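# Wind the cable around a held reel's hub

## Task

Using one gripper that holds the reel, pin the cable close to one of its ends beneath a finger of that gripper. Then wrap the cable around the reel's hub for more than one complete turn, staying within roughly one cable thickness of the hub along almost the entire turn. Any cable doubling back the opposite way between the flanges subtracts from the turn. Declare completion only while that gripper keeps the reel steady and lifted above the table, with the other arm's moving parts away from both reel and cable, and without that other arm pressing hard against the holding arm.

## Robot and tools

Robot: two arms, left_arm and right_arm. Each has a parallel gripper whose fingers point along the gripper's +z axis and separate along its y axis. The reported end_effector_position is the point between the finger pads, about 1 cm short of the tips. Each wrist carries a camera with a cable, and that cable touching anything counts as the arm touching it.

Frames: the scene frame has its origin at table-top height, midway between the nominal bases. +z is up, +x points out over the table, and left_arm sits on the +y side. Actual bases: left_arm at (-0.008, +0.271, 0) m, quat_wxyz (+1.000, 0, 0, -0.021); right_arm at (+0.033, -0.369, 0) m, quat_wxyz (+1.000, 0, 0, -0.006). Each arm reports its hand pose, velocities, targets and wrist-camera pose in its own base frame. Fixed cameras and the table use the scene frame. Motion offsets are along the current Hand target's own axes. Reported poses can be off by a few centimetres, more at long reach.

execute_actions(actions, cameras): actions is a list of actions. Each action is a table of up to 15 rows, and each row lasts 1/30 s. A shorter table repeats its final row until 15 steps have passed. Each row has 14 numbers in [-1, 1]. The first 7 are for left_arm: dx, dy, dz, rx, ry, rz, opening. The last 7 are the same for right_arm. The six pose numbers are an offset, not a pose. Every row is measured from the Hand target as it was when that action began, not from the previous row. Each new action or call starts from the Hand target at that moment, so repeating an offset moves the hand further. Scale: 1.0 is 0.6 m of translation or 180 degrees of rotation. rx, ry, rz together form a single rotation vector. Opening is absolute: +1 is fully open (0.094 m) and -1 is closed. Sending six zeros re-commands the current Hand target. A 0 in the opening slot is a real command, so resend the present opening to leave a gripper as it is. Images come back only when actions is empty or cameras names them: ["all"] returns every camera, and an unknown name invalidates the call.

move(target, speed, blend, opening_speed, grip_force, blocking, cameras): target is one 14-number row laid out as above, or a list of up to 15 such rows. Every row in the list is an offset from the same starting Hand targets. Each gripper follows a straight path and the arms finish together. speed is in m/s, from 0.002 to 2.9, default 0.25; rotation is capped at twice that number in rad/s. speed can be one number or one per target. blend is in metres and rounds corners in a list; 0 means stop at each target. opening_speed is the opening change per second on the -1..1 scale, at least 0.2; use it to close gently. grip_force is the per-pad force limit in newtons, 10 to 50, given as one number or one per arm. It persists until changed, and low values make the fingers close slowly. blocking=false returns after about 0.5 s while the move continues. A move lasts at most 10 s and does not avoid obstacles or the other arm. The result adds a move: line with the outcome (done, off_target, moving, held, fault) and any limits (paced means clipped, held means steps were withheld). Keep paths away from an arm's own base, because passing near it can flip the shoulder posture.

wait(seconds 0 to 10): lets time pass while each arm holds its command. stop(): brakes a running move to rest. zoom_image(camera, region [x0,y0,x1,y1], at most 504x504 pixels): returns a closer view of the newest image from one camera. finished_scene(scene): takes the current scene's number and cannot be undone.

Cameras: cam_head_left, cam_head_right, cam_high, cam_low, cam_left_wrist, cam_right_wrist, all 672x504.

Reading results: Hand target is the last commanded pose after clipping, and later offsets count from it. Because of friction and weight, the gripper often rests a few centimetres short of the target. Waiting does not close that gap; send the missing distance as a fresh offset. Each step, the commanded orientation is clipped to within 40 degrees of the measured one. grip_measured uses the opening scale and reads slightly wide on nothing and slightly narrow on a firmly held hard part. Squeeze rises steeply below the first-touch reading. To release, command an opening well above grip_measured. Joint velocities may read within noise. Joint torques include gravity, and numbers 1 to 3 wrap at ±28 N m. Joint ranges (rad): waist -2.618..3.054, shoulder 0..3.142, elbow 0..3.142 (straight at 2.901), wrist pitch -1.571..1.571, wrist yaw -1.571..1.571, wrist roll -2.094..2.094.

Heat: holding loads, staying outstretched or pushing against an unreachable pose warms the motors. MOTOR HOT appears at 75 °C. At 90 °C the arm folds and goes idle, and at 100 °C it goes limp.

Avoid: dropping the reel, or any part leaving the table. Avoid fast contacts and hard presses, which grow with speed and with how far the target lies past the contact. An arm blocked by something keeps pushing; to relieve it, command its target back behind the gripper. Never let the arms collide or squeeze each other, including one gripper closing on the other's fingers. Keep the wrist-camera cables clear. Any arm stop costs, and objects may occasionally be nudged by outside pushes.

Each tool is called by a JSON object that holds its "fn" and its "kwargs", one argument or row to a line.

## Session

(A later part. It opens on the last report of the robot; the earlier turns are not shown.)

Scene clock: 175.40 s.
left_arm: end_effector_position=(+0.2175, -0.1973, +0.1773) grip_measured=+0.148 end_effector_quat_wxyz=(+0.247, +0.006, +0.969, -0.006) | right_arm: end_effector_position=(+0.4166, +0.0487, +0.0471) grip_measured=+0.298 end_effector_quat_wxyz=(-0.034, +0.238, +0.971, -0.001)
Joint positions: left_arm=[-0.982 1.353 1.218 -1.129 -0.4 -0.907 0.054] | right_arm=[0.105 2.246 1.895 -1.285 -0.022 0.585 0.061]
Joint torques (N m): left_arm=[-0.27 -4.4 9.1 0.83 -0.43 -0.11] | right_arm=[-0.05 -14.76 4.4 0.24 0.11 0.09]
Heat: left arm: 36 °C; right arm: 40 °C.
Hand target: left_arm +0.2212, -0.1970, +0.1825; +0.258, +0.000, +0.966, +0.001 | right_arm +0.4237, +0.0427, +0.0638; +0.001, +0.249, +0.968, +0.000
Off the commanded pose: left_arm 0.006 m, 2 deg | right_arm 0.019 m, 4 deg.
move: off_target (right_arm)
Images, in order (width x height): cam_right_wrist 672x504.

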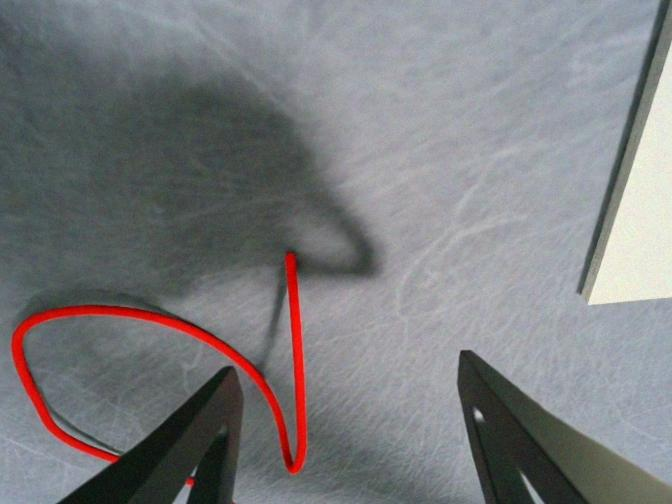

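{"fn": "move", "kwargs": {
  "target": [
    [0,0,0,0,0,0,0.15,0.01,0.03,0.055,0,0,0,0.3],
    [0,0,0,0,0,0,0.15,0.01,0.03,0.055,0,0,0,-1]
  ],
  "speed": 0.08,
  "opening_speed": 1,
  "cameras": ["cam_right_wrist"]
}}

Scene clock: 178.80 s.
left_arm: end_effector_position=(+0.2175, -0.1973, +0.1773) grip_measured=+0.148 end_effector_quat_wxyz=(+0.247, +0.006, +0.969, -0.006) | right_arm: end_effector_position=(+0.4219, +0.0670, +0.0309) grip_measured=-0.993 end_effector_quat_wxyz=(-0.015, +0.239, +0.971, +0.006)
Joint positions: left_arm=[-0.982 1.353 1.218 -1.129 -0.4 -0.907 0.054] | right_arm=[0.146 2.246 1.833 -1.182 -0.022 0.628 0]
Joint torques (N m): left_arm=[-0.29 -4.4 9.1 0.83 -0.43 -0.11] | right_arm=[0.2 -11.26 4.57 0.32 0.13 0.1]
Heat: left arm: 36 °C; right arm: 40 °C.
Hand target: left_arm +0.2212, -0.1970, +0.1825; +0.258, +0.000, +0.966, +0.001 | right_arm +0.4272, +0.0614, +0.0308; +0.001, +0.249, +0.968, +0.000
Off the commanded pose: left_arm 0.006 m, 2 deg | right_arm 0.008 m, 2 deg.
move: done
Images, in order (width x height): cam_right_wrist 672x504.

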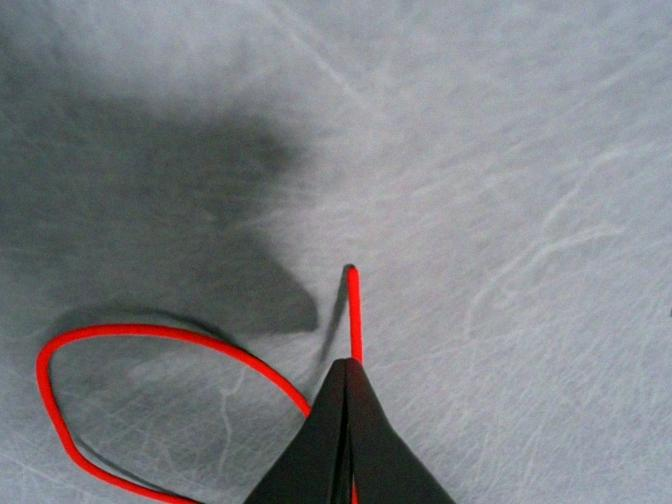

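{"fn": "move", "kwargs": {
  "target": [
    [0,0,0,0,0,0,0.15,0,-0.01,-0.03,0,0,0,0.0],
    [0,0,0,0,0,0,0.15,0,-0.015,0.037,0,0,0,0.0],
    [0,0,0,0,0,0,0.15,0.0,-0.015,0.037,0,0,0,-1]
  ],
  "speed": 0.08,
  "opening_speed": 1,
  "cameras": ["cam_right_wrist"]
}}

Scene clock: 182.37 s.
left_arm: end_effector_position=(+0.2175, -0.1973, +0.1773) grip_measured=+0.148 end_effector_quat_wxyz=(+0.247, +0.006, +0.969, -0.006) | right_arm: end_effector_position=(+0.4188, +0.0626, +0.0116) grip_measured=-0.960 end_effector_quat_wxyz=(-0.015, +0.243, +0.970, +0.007)
Joint positions: left_arm=[-0.982 1.353 1.218 -1.129 -0.4 -0.907 0.054] | right_arm=[0.135 2.246 1.754 -1.102 -0.025 0.627 0.002]
Joint torques (N m): left_arm=[-0.28 -4.4 9.1 0.82 -0.42 -0.1] | right_arm=[-0.61 -11.37 3.03 0.46 0.1 -0.06]
Heat: left arm: 36 °C; right arm: 40 °C.
Hand target: left_arm +0.2212, -0.1970, +0.1825; +0.258, +0.000, +0.966, +0.001 | right_arm +0.4229, +0.0535, +0.0086; +0.001, +0.249, +0.968, +0.000
Off the commanded pose: left_arm 0.006 m, 2 deg | right_arm 0.010 m, 2 deg.
move: done; target 3's new opening was sent with right_arm's hand 0.013 m and 3 deg from that target
Images, in order (width x height): cam_right_wrist 672x504.

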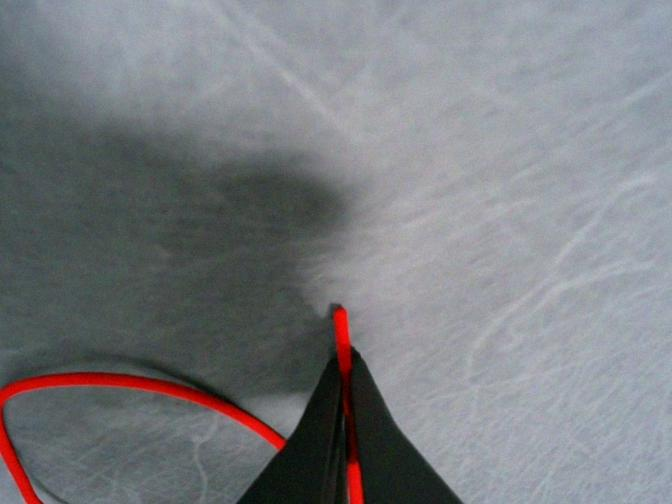

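{"fn": "move", "kwargs": {
  "target": [
    [0,0,0,0,0,0,0.15,0,0,-0.08,0,0,0,-1],
    [0,0,0,0,0,0,0.15,-0.028,-0.37,-0.08,0,0,0.3,-1],
    [0,0,0,0,0,0,0.15,-0.04,-0.62,-0.08,0,0,0.3,-1]
  ],
  "speed": 0.15,
  "blend": 0.02,
  "cameras": ["cam_right_wrist","cam_high","cam_head_right"]
}}

Scene clock: 188.30 s.
left_arm: end_effector_position=(+0.2175, -0.1973, +0.1773) grip_measured=+0.148 end_effector_quat_wxyz=(+0.247, +0.006, +0.969, -0.006) | right_arm: end_effector_position=(+0.2574, -0.2722, +0.0468) grip_measured=-0.960 end_effector_quat_wxyz=(-0.016, +0.668, +0.744, +0.012)
Joint positions: left_arm=[-0.982 1.353 1.218 -1.129 -0.4 -0.907 0.054] | right_arm=[-0.826 2.032 1.561 -1.133 -0.022 0.636 0.002]
Joint torques (N m): left_arm=[-0.27 -4.4 9.09 0.83 -0.43 -0.11] | right_arm=[0.66 -8.23 10.58 -0.03 0.13 -0.14]
Heat: left arm: 36 °C; right arm: 41 °C.
Hand target: left_arm +0.2212, -0.1970, +0.1825; +0.258, +0.000, +0.966, +0.001 | right_arm +0.2644, -0.2839, +0.0562; +0.001, +0.662, +0.750, +0.001
Off the commanded pose: left_arm 0.006 m, 2 deg | right_arm 0.017 m, 2 deg.
move: off_target (right_arm)
Images, in order (width x height): cam_head_right 672x504, cam_high 672x504, cam_right_wrist 672x504.

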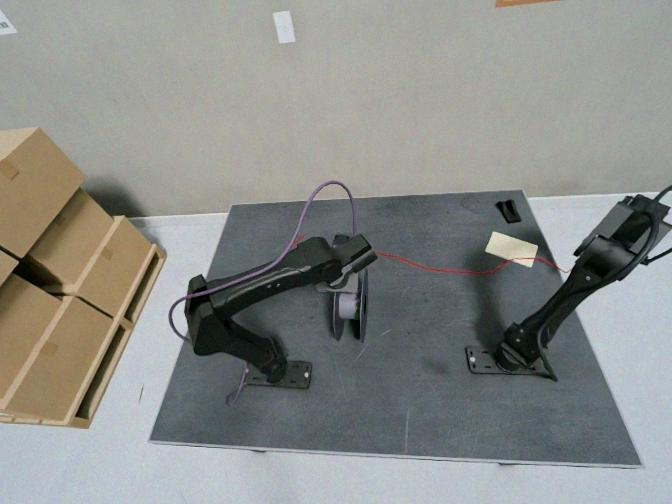

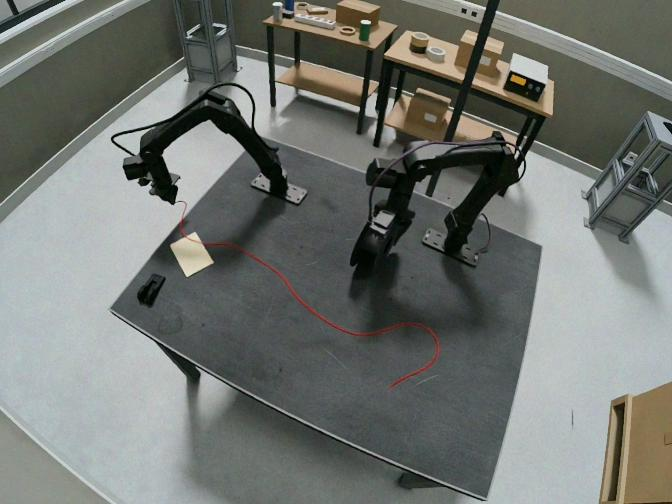

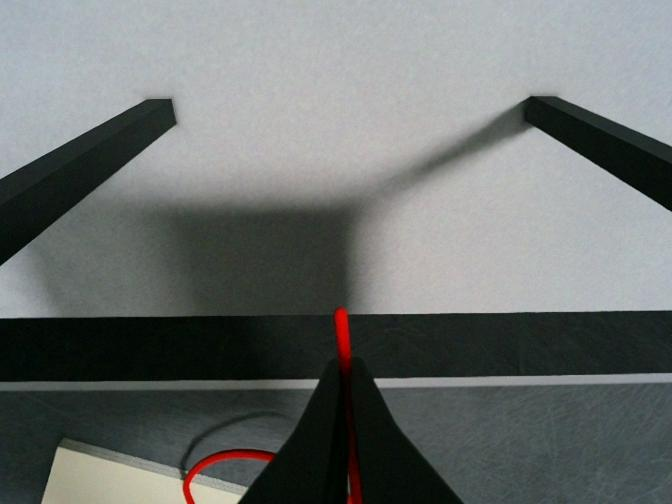

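{"fn": "move", "kwargs": {
  "target": [
    [0,0,0,0,0,0,0.15,0.2,-0.12,0,0,0,0,-1],
    [0,0,0,0,0,0,0.15,0.2,-0.12,0.05,0,0,0,-1],
    [0,0,0,0,0,0,0.15,0.2,-0.12,0.05,0,0,0,0.2],
    [0,0,0,0,0,0,0.15,0.3,-0.14,-0.16,0,0,0,0.2]
  ],
  "speed": 0.15,
  "opening_speed": 1,
  "cameras": ["cam_right_wrist","cam_high"]
}}

Scene clock: 194.90 s.
left_arm: end_effector_position=(+0.2175, -0.1973, +0.1773) grip_measured=+0.148 end_effector_quat_wxyz=(+0.247, +0.006, +0.969, -0.006) | right_arm: end_effector_position=(+0.1541, -0.1077, +0.1363) grip_measured=+0.198 end_effector_quat_wxyz=(-0.030, +0.655, +0.755, +0.009)
Joint positions: left_arm=[-0.982 1.353 1.218 -1.129 -0.4 -0.907 0.054] | right_arm=[-0.636 1.307 1.118 -1.441 -0.022 0.792 0.056]
Joint torques (N m): left_arm=[-0.25 -4.41 9.1 0.83 -0.43 -0.1] | right_arm=[0.16 -5.04 10.28 -0.06 0.15 0.1]
Heat: left arm: 36 °C; right arm: 40 °C.
Hand target: left_arm +0.2212, -0.1970, +0.1825; +0.258, +0.000, +0.966, +0.001 | right_arm +0.1584, -0.1158, +0.1520; +0.001, +0.662, +0.750, +0.001
Off the commanded pose: left_arm 0.006 m, 2 deg | right_arm 0.018 m, 4 deg.
move: off_target (right_arm)
Images, in order (width x height): cam_high 672x504, cam_right_wrist 672x504.

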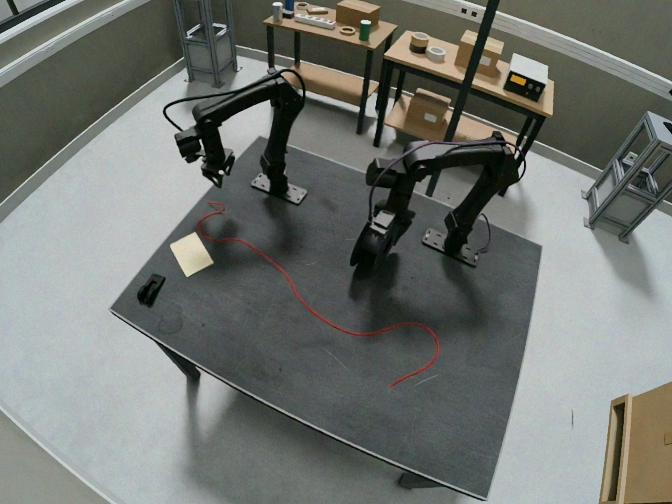

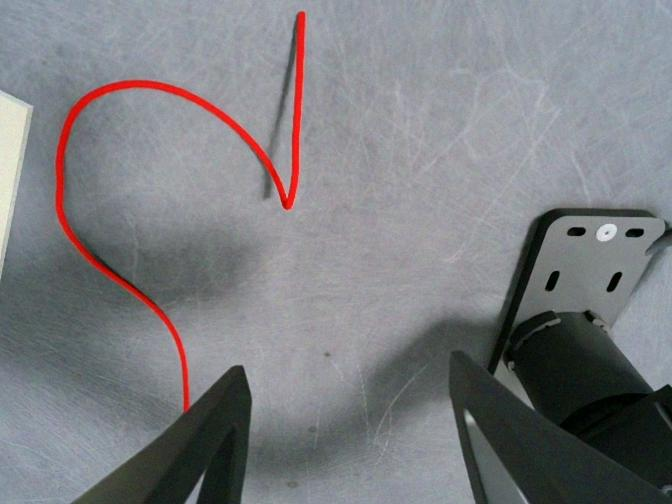

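{"fn": "move", "kwargs": {
  "target": [0,0,0,0,0,0,0.15,-0.052,0.049,0.14,0,0,0,0],
  "speed": 0.15,
  "cameras": ["cam_right_wrist"]
}}

Scene clock: 197.10 s.
left_arm: end_effector_position=(+0.2175, -0.1973, +0.1773) grip_measured=+0.148 end_effector_quat_wxyz=(+0.247, +0.006, +0.969, -0.006) | right_arm: end_effector_position=(+0.1918, -0.1356, +0.0709) grip_measured=+0.002 end_effector_quat_wxyz=(-0.011, +0.655, +0.755, +0.010)
Joint positions: left_arm=[-0.982 1.353 1.218 -1.129 -0.4 -0.907 0.054] | right_arm=[-0.636 1.476 0.995 -1.11 -0.022 0.792 0.047]
Joint torques (N m): left_arm=[-0.27 -4.41 9.09 0.83 -0.43 -0.1] | right_arm=[-0.12 -4.41 4.46 0.38 0.17 0.03]
Heat: left arm: 36 °C; right arm: 40 °C.
Hand target: left_arm +0.2212, -0.1970, +0.1825; +0.258, +0.000, +0.966, +0.001 | right_arm +0.1916, -0.1431, +0.0681; +0.001, +0.662, +0.750, +0.001
Off the commanded pose: left_arm 0.006 m, 2 deg | right_arm 0.008 m, 2 deg.
move: done
Images, in order (width x height): cam_right_wrist 672x504.

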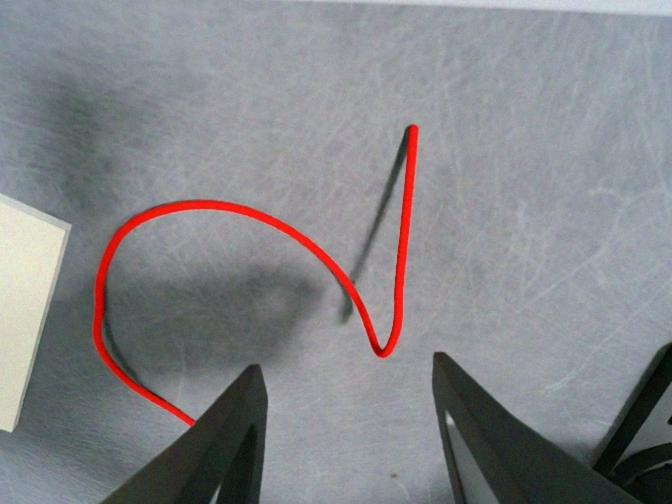

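{"fn": "move", "kwargs": {
  "target": [
    [0,0,0,0,0,0,0.15,0.04,-0.04,0.05,0,0,0,0],
    [0,0,0,0,0,0,0.15,0.04,-0.04,0.1,0,0,0,0],
    [0,0,0,0,0,0,0.15,0.04,-0.04,0.1,0,0,0,-1]
  ],
  "speed": 0.1,
  "opening_speed": 1,
  "cameras": ["cam_right_wrist"]
}}

Scene clock: 201.23 s.
left_arm: end_effector_position=(+0.2175, -0.1973, +0.1773) grip_measured=+0.148 end_effector_quat_wxyz=(+0.247, +0.006, +0.969, -0.006) | right_arm: end_effector_position=(+0.1654, -0.1161, +0.0112) grip_measured=-0.960 end_effector_quat_wxyz=(-0.009, +0.655, +0.755, +0.010)
Joint positions: left_arm=[-0.982 1.353 1.218 -1.129 -0.4 -0.907 0.054] | right_arm=[-0.636 1.433 0.704 -0.858 -0.022 0.792 0.002]
Joint torques (N m): left_arm=[-0.27 -4.4 9.1 0.83 -0.42 -0.11] | right_arm=[-0.05 -3.6 4.07 0.31 0.11 0.01]
Heat: left arm: 36 °C; right arm: 39 °C.
Hand target: left_arm +0.2212, -0.1970, +0.1825; +0.258, +0.000, +0.966, +0.001 | right_arm +0.1649, -0.1222, +0.0080; +0.001, +0.662, +0.750, +0.001
Off the commanded pose: left_arm 0.006 m, 2 deg | right_arm 0.007 m, 2 deg.
move: done
Images, in order (width x height): cam_right_wrist 672x504.

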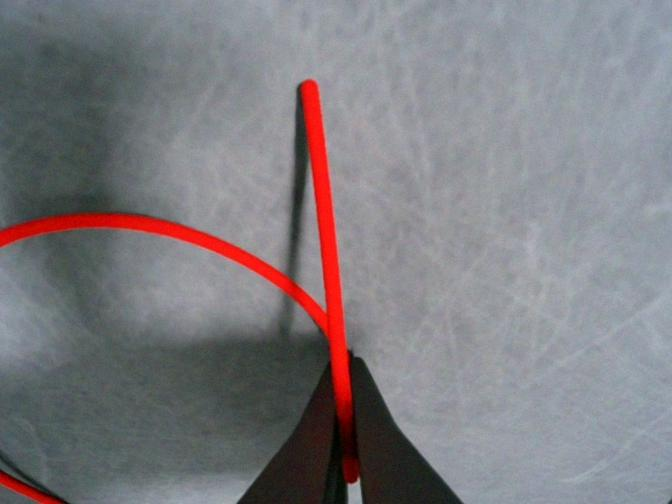

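{"fn": "move", "kwargs": {
  "target": [
    [0,0,0,0,0,0,0.15,0,0,-0.1,0,0,0,-1],
    [0,0,0,0,0,0,0.15,0.413,0.33,-0.1,0,0,0,-1],
    [0,0,0,0,0,0,0.15,0.413,0.33,0,0,0,0,-1],
    [0,0,0,0,0,0,0.15,0.413,0.33,0,0,0,0,0.2],
    [0,0,0,0,0,0,0.15,0.413,0.33,-0.2,0,0,0,0.2]
  ],
  "speed": 0.2,
  "opening_speed": 1,
  "cameras": ["cam_right_wrist","cam_head_right"]
}}

Scene clock: 209.77 s.
left_arm: end_effector_position=(+0.2175, -0.1973, +0.1773) grip_measured=+0.148 end_effector_quat_wxyz=(+0.247, +0.006, +0.969, -0.006) | right_arm: end_effector_position=(+0.3219, +0.1518, +0.1082) grip_measured=+0.198 end_effector_quat_wxyz=(-0.020, +0.653, +0.757, -0.018)
Joint positions: left_arm=[-0.982 1.353 1.218 -1.129 -0.4 -0.907 0.054] | right_arm=[0.427 1.943 1.679 -1.355 -0.022 1.849 0.056]
Joint torques (N m): left_arm=[-0.27 -4.4 9.1 0.83 -0.42 -0.11] | right_arm=[-0.12 -10.56 9.99 -0.19 0.07 0.06]
Heat: left arm: 36 °C; right arm: 38 °C.
Hand target: left_arm +0.2212, -0.1970, +0.1825; +0.258, +0.000, +0.966, +0.001 | right_arm +0.3303, +0.1483, +0.1284; +0.001, +0.662, +0.750, +0.001
Off the commanded pose: left_arm 0.006 m, 2 deg | right_arm 0.022 m, 3 deg.
move: off_target (right_arm)
Images, in order (width x height): cam_head_right 672x504, cam_right_wrist 672x504.

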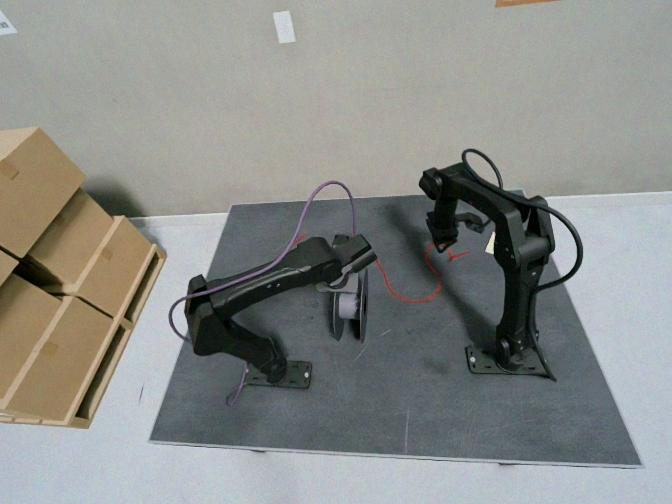

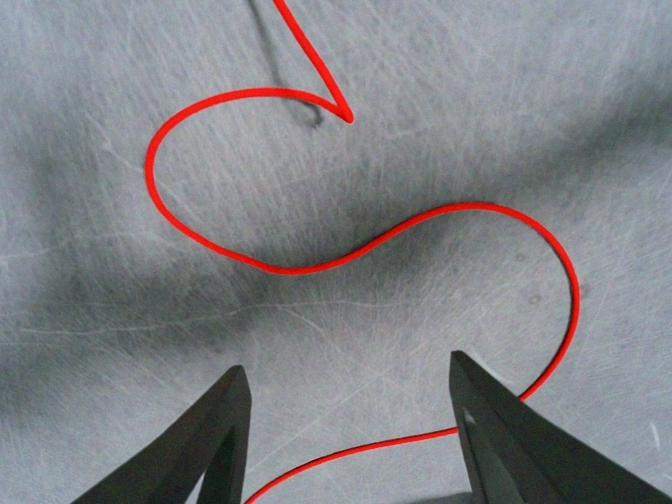

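{"fn": "move", "kwargs": {
  "target": [
    [0,0,0,0,0,0,0.15,-0.07,0.0,-0.02,0,0,-0.55,0.2],
    [0,0,0,0,0,0,0.15,-0.143,0.013,0.07,0,0,0.83,0.2]
  ],
  "speed": 0.4,
  "cameras": ["cam_right_wrist","cam_head_right"]
}}

Scene clock: 216.50 s.
left_arm: end_effector_position=(+0.2175, -0.1973, +0.1773) grip_measured=+0.148 end_effector_quat_wxyz=(+0.247, +0.006, +0.969, -0.006) | right_arm: end_effector_position=(+0.3484, +0.0660, +0.0799) grip_measured=+0.198 end_effector_quat_wxyz=(+0.013, +0.897, -0.443, -0.007)
Joint positions: left_arm=[-0.982 1.353 1.218 -1.129 -0.4 -0.907 0.054] | right_arm=[0.191 1.927 1.544 -1.216 0.012 -2.033 0.056]
Joint torques (N m): left_arm=[-0.28 -4.38 9.11 0.83 -0.42 -0.1] | right_arm=[-0.27 -10.82 4.44 0.15 -0.08 -0.15]
Heat: left arm: 36 °C; right arm: 38 °C.
Hand target: left_arm +0.2212, -0.1970, +0.1825; +0.258, +0.000, +0.966, +0.001 | right_arm +0.3488, +0.0641, +0.0864; -0.001, +0.898, -0.440, +0.001
Off the commanded pose: left_arm 0.006 m, 2 deg | right_arm 0.007 m, 2 deg.
move: done
Images, in order (width x height): cam_head_right 672x504, cam_right_wrist 672x504.

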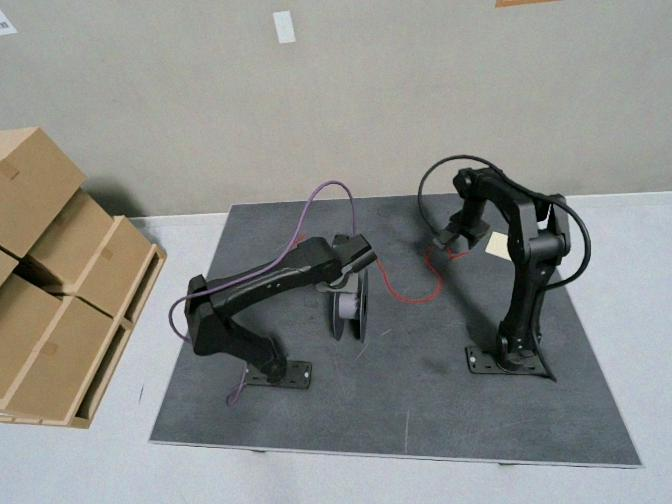

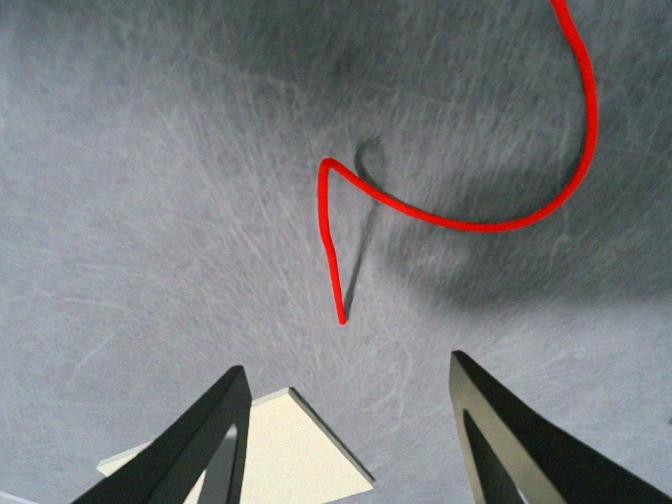

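{"fn": "move", "kwargs": {
  "target": [
    [0,0,0,0,0,0,0.15,-0.045,0.013,0.04,0,0,0,0.2],
    [0,0,0,0,0,0,0.15,-0.045,0.013,0.105,0,0,0,0.2],
    [0,0,0,0,0,0,0.15,-0.045,0.013,0.105,0,0,0,-1]
  ],
  "speed": 0.12,
  "opening_speed": 1,
  "cameras": ["cam_right_wrist","cam_head_right"]
}}

Scene clock: 220.63 s.
left_arm: end_effector_position=(+0.2175, -0.1973, +0.1773) grip_measured=+0.148 end_effector_quat_wxyz=(+0.247, +0.006, +0.969, -0.006) | right_arm: end_effector_position=(+0.3264, +0.0807, +0.0264) grip_measured=-0.958 end_effector_quat_wxyz=(+0.005, +0.899, -0.437, +0.003)
Joint positions: left_arm=[-0.982 1.353 1.218 -1.129 -0.4 -0.907 0.054] | right_arm=[0.246 1.888 1.273 -0.958 0.012 -1.99 0.002]
Joint torques (N m): left_arm=[-0.28 -4.4 9.11 0.84 -0.43 -0.11] | right_arm=[0.02 -7.99 4.36 0.23 -0.02 0.09]
Heat: left arm: 36 °C; right arm: 38 °C.
Hand target: left_arm +0.2212, -0.1970, +0.1825; +0.258, +0.000, +0.966, +0.001 | right_arm +0.3263, +0.0807, +0.0234; -0.001, +0.898, -0.440, +0.001
Off the commanded pose: left_arm 0.006 m, 2 deg | right_arm 0.003 m, 1 deg.
move: done
Images, in order (width x height): cam_head_right 672x504, cam_right_wrist 672x504.

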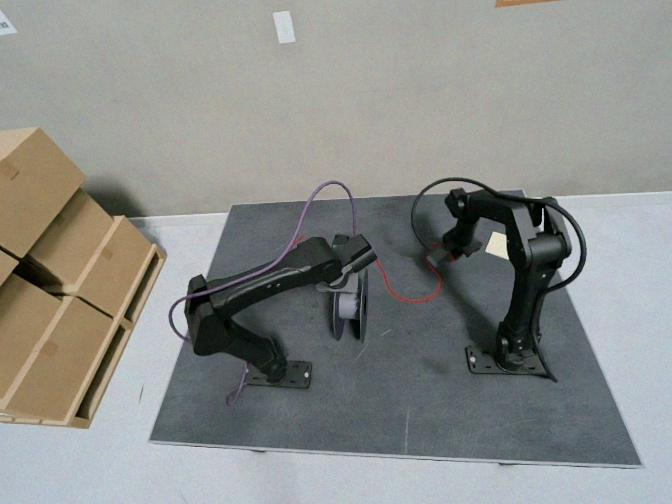

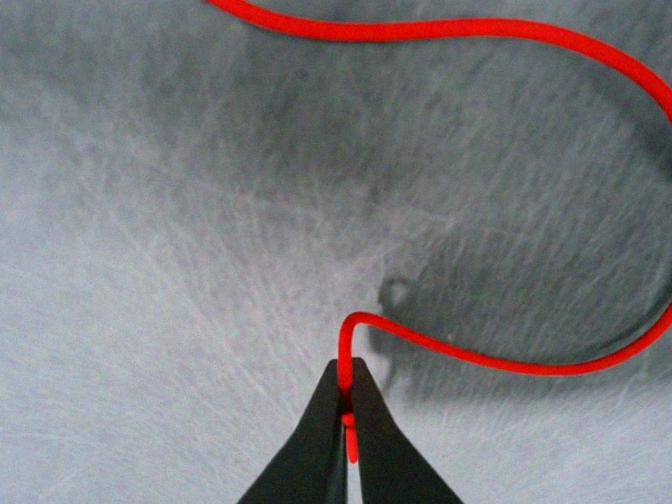

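{"fn": "move", "kwargs": {
  "target": [
    [0,0,-0.04,0,0,0,0.15,0,0,-0.25,0,0,0,-1],
    [0,0,-0.04,0,0,0,0.15,-0.1,-0.06,-0.46,0.164,-0.48,0.164,-1],
    [0,0,-0.04,0,0,0,0.15,-0.46,-0.304,-0.46,0.164,-0.48,0.164,-1]
  ],
  "speed": 0.2,
  "blend": 0.02,
  "cameras": ["all"]
}}

{"fn": "zoom_image", "kwargs": {
  "camera": "cam_high",
  "region": [300, 190, 420, 290]
}}

{"fn": "zoom_image", "kwargs": {
  "camera": "cam_low",
  "region": [300, 120, 420, 260]
}}

Scene clock: 230.13 s.
left_arm: end_effector_position=(+0.2071, -0.1974, +0.1895) grip_measured=+0.148 end_effector_quat_wxyz=(+0.243, +0.004, +0.970, -0.002) | right_arm: end_effector_position=(+0.3090, +0.4108, +0.2781) grip_measured=-0.958 end_effector_quat_wxyz=(+0.467, -0.496, +0.532, +0.503)
Joint positions: left_arm=[-1.018 1.353 1.271 -1.211 -0.409 -0.951 0.054] | right_arm=[0.638 1.788 1.22 0.472 -0.931 -0.005 0.002]
Joint torques (N m): left_arm=[-0.51 -4.92 11.49 0.55 -0.46 -0.11] | right_arm=[0.42 -11.12 5.52 2.06 0.08 0.03]
Heat: left arm: 38 °C; right arm: 39 °C.
Hand target: left_arm +0.2092, -0.1971, +0.2033; +0.258, +0.000, +0.966, +0.001 | right_arm +0.3010, +0.4105, +0.2995; +0.500, -0.501, +0.499, +0.500
Off the commanded pose: left_arm 0.014 m, 2 deg | right_arm 0.023 m, 5 deg.
move: off_target (left_arm, right_arm)

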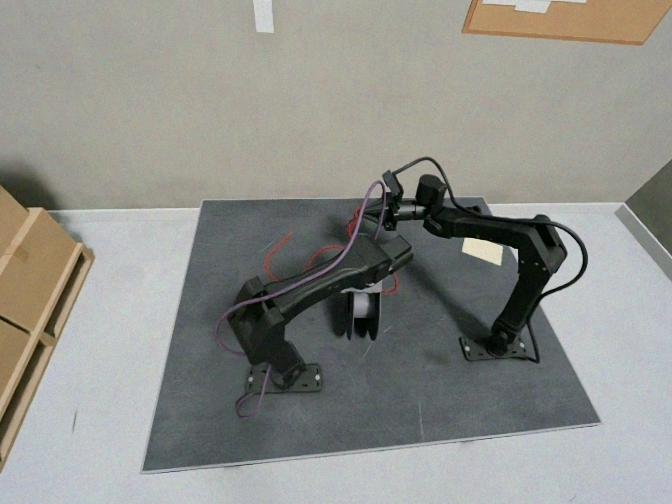

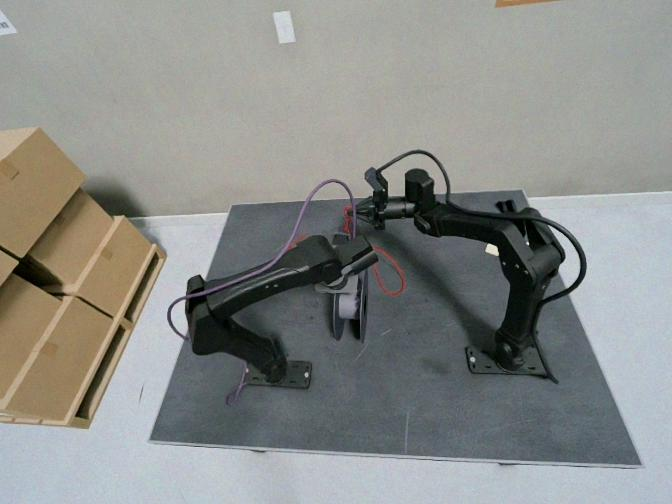

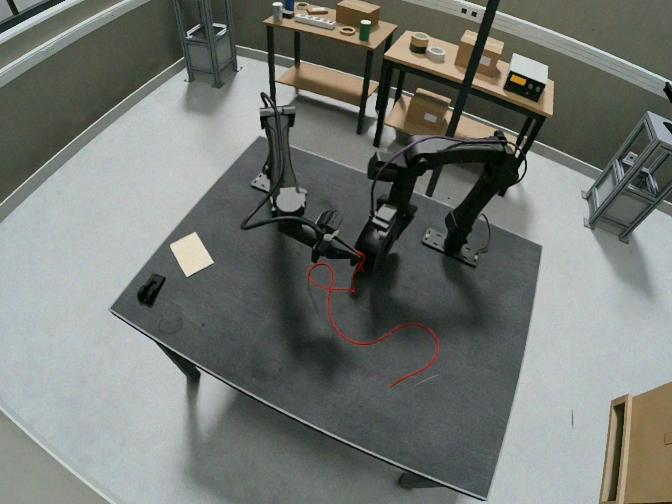

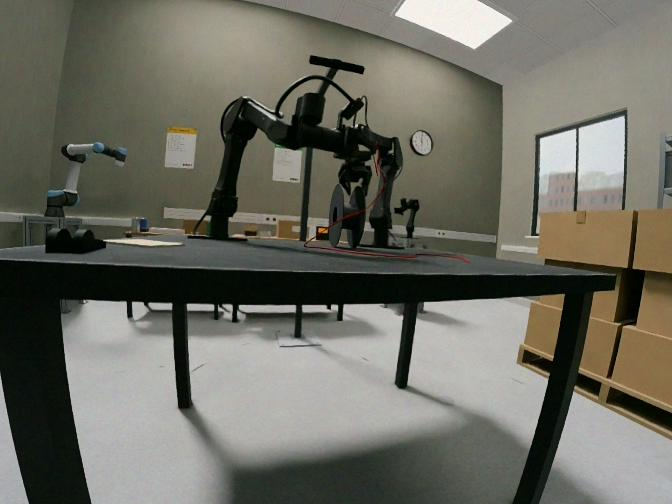

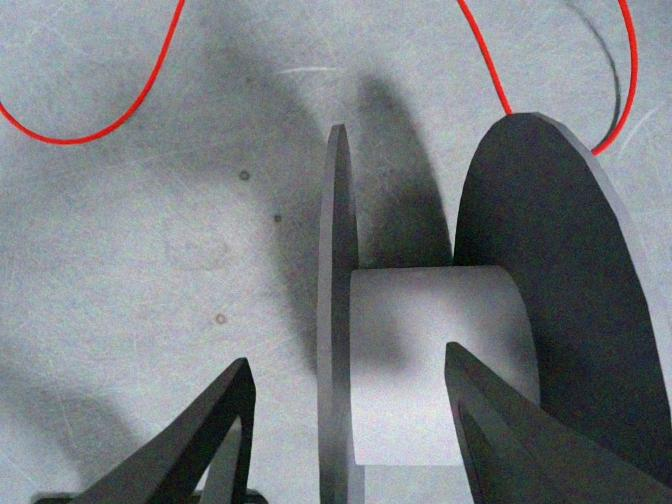

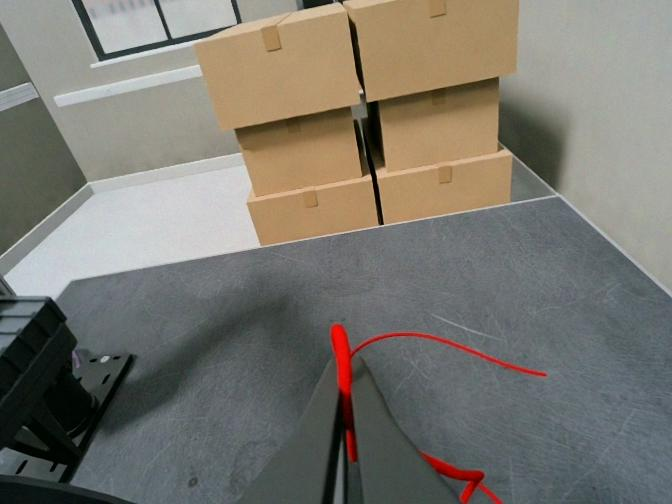

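Scaled by 4.200.

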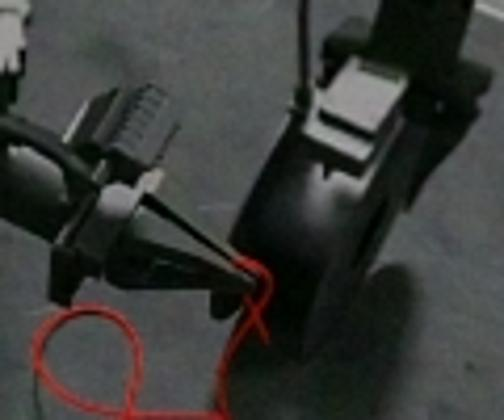

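Scaled by 3.600.

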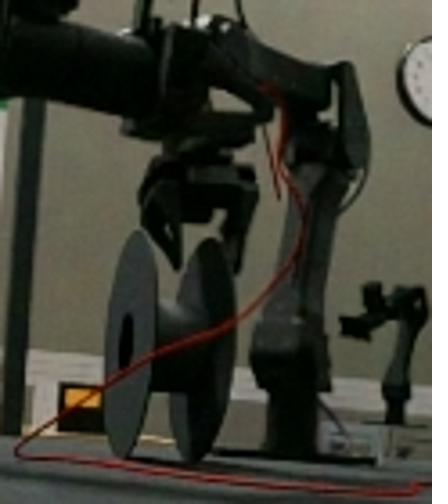

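{"fn": "move", "kwargs": {
  "target": [0,0,0,0,0,0,0.15,0,0.1,0,0,0,0,-1],
  "speed": 0.1,
  "cameras": ["cam_right_wrist","cam_left_wrist","cam_low","cam_high"]
}}

{"fn": "zoom_image", "kwargs": {
  "camera": "cam_high",
  "region": [300, 190, 420, 290]
}}

{"fn": "zoom_image", "kwargs": {
  "camera": "cam_low",
  "region": [300, 120, 420, 260]
}}

Scene clock: 232.17 s.
left_arm: end_effector_position=(+0.2071, -0.1974, +0.1895) grip_measured=+0.148 end_effector_quat_wxyz=(+0.243, +0.004, +0.970, -0.002) | right_arm: end_effector_position=(+0.2441, +0.4163, +0.2740) grip_measured=-0.958 end_effector_quat_wxyz=(-0.461, +0.502, -0.532, -0.502)
Joint positions: left_arm=[-1.018 1.353 1.271 -1.211 -0.409 -0.951 0.054] | right_arm=[0.761 1.629 1.032 0.493 -0.821 -0.004 0.002]
Joint torques (N m): left_arm=[-0.51 -4.93 11.49 0.55 -0.46 -0.11] | right_arm=[0.12 -10.04 5.42 2.06 0.1 0.03]
Heat: left arm: 38 °C; right arm: 39 °C.
Hand target: left_arm +0.2092, -0.1971, +0.2033; +0.258, +0.000, +0.966, +0.001 | right_arm +0.2410, +0.4105, +0.2993; -0.500, +0.501, -0.499, -0.500
Off the commanded pose: left_arm 0.014 m, 2 deg | right_arm 0.026 m, 6 deg.
move: off_target (left_arm, right_arm)
Images, in order (width x height): cam_high 672x504, cam_low 672x504, cam_left_wrist 672x504, cam_right_wrist 672x504.

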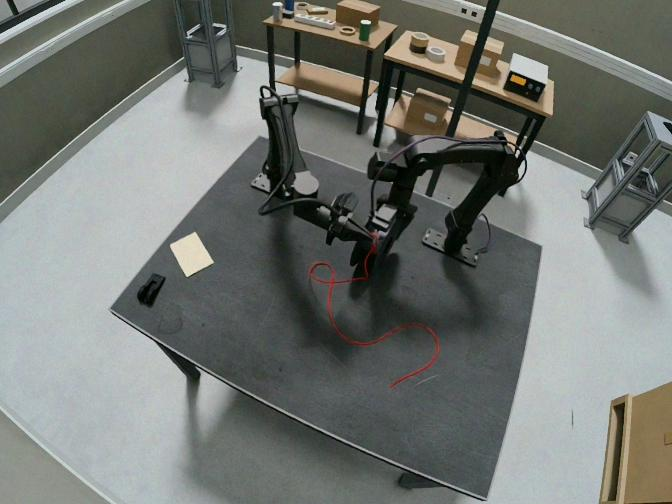

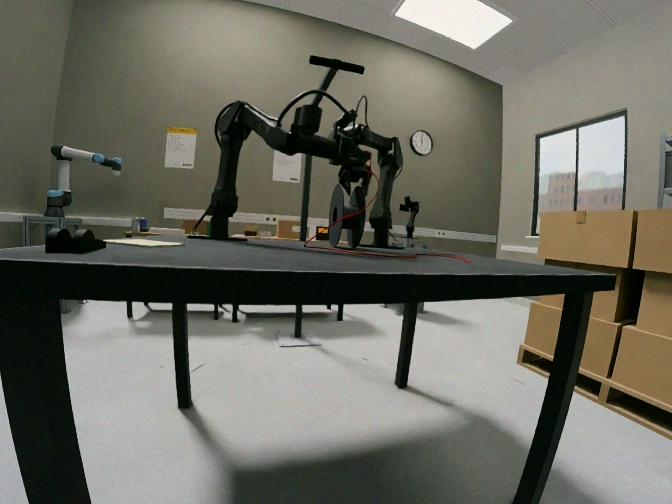

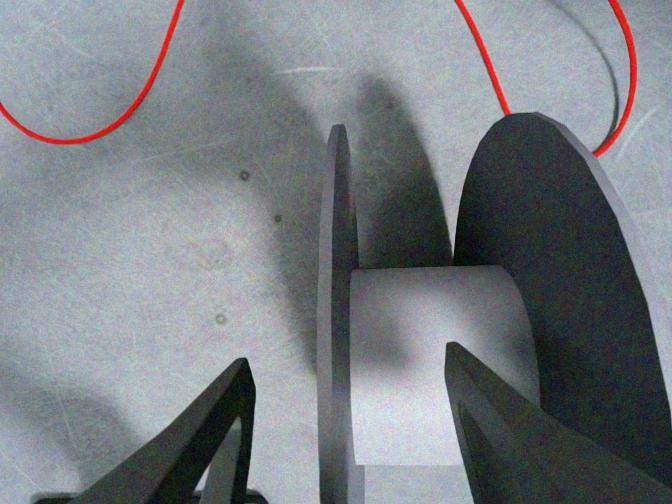

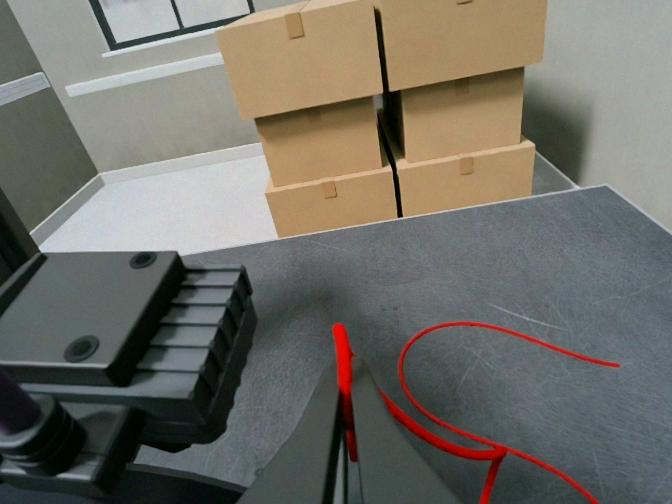

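Scaled by 4.200.

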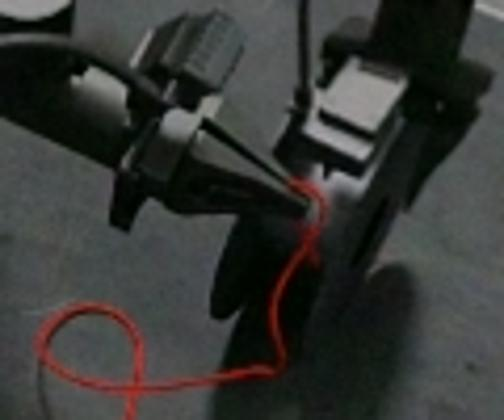

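Scaled by 3.600.

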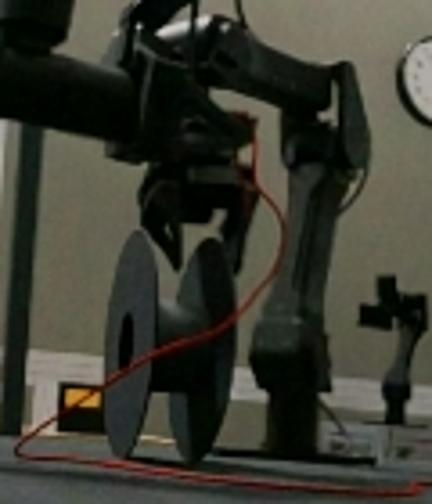

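{"fn": "move", "kwargs": {
  "target": [0,0,0,0,0,0,0.15,0.06,0,-0.02,0,0,0,-1],
  "speed": 0.08,
  "cameras": ["cam_right_wrist","cam_left_wrist","cam_low"]
}}

{"fn": "zoom_image", "kwargs": {
  "camera": "cam_low",
  "region": [300, 120, 420, 260]
}}

Scene clock: 234.47 s.
left_arm: end_effector_position=(+0.2071, -0.1974, +0.1895) grip_measured=+0.148 end_effector_quat_wxyz=(+0.243, +0.004, +0.970, -0.002) | right_arm: end_effector_position=(+0.2449, +0.4016, +0.2491) grip_measured=-0.958 end_effector_quat_wxyz=(+0.475, -0.496, +0.530, +0.497)
Joint positions: left_arm=[-1.018 1.353 1.271 -1.211 -0.409 -0.951 0.054] | right_arm=[0.737 1.629 0.904 0.644 -0.821 -0.004 0.002]
Joint torques (N m): left_arm=[-0.53 -4.93 11.51 0.54 -0.47 -0.11] | right_arm=[-0.44 -7.68 5.46 2.03 -0.15 -0.01]
Heat: left arm: 38 °C; right arm: 39 °C.
Hand target: left_arm +0.2092, -0.1971, +0.2033; +0.258, +0.000, +0.966, +0.001 | right_arm +0.2411, +0.3985, +0.2633; +0.500, -0.501, +0.499, +0.500
Off the commanded pose: left_arm 0.014 m, 2 deg | right_arm 0.015 m, 5 deg.
move: off_target (left_arm, right_arm)
Images, in order (width x height): cam_low 672x504, cam_left_wrist 672x504, cam_right_wrist 672x504.

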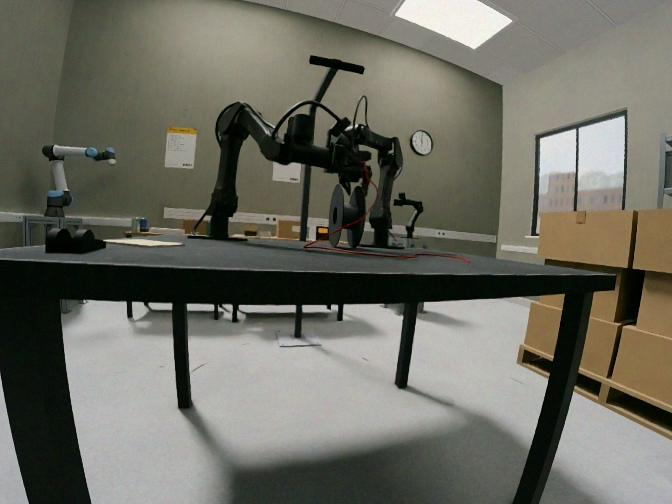

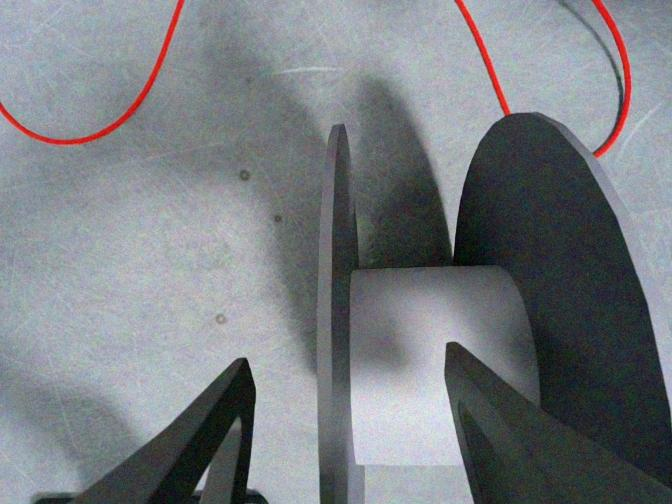

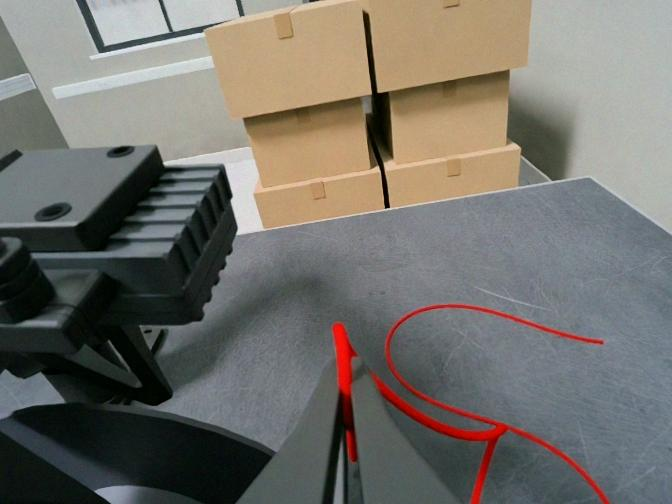

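Scaled by 3.600.

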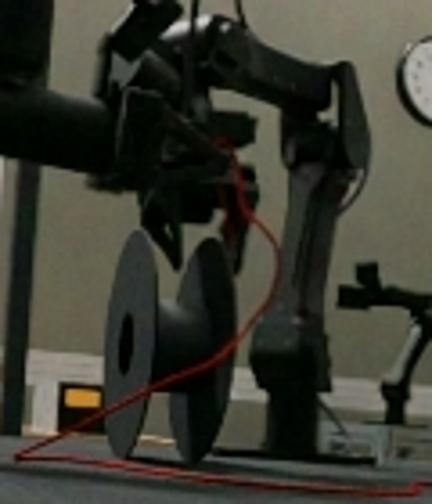

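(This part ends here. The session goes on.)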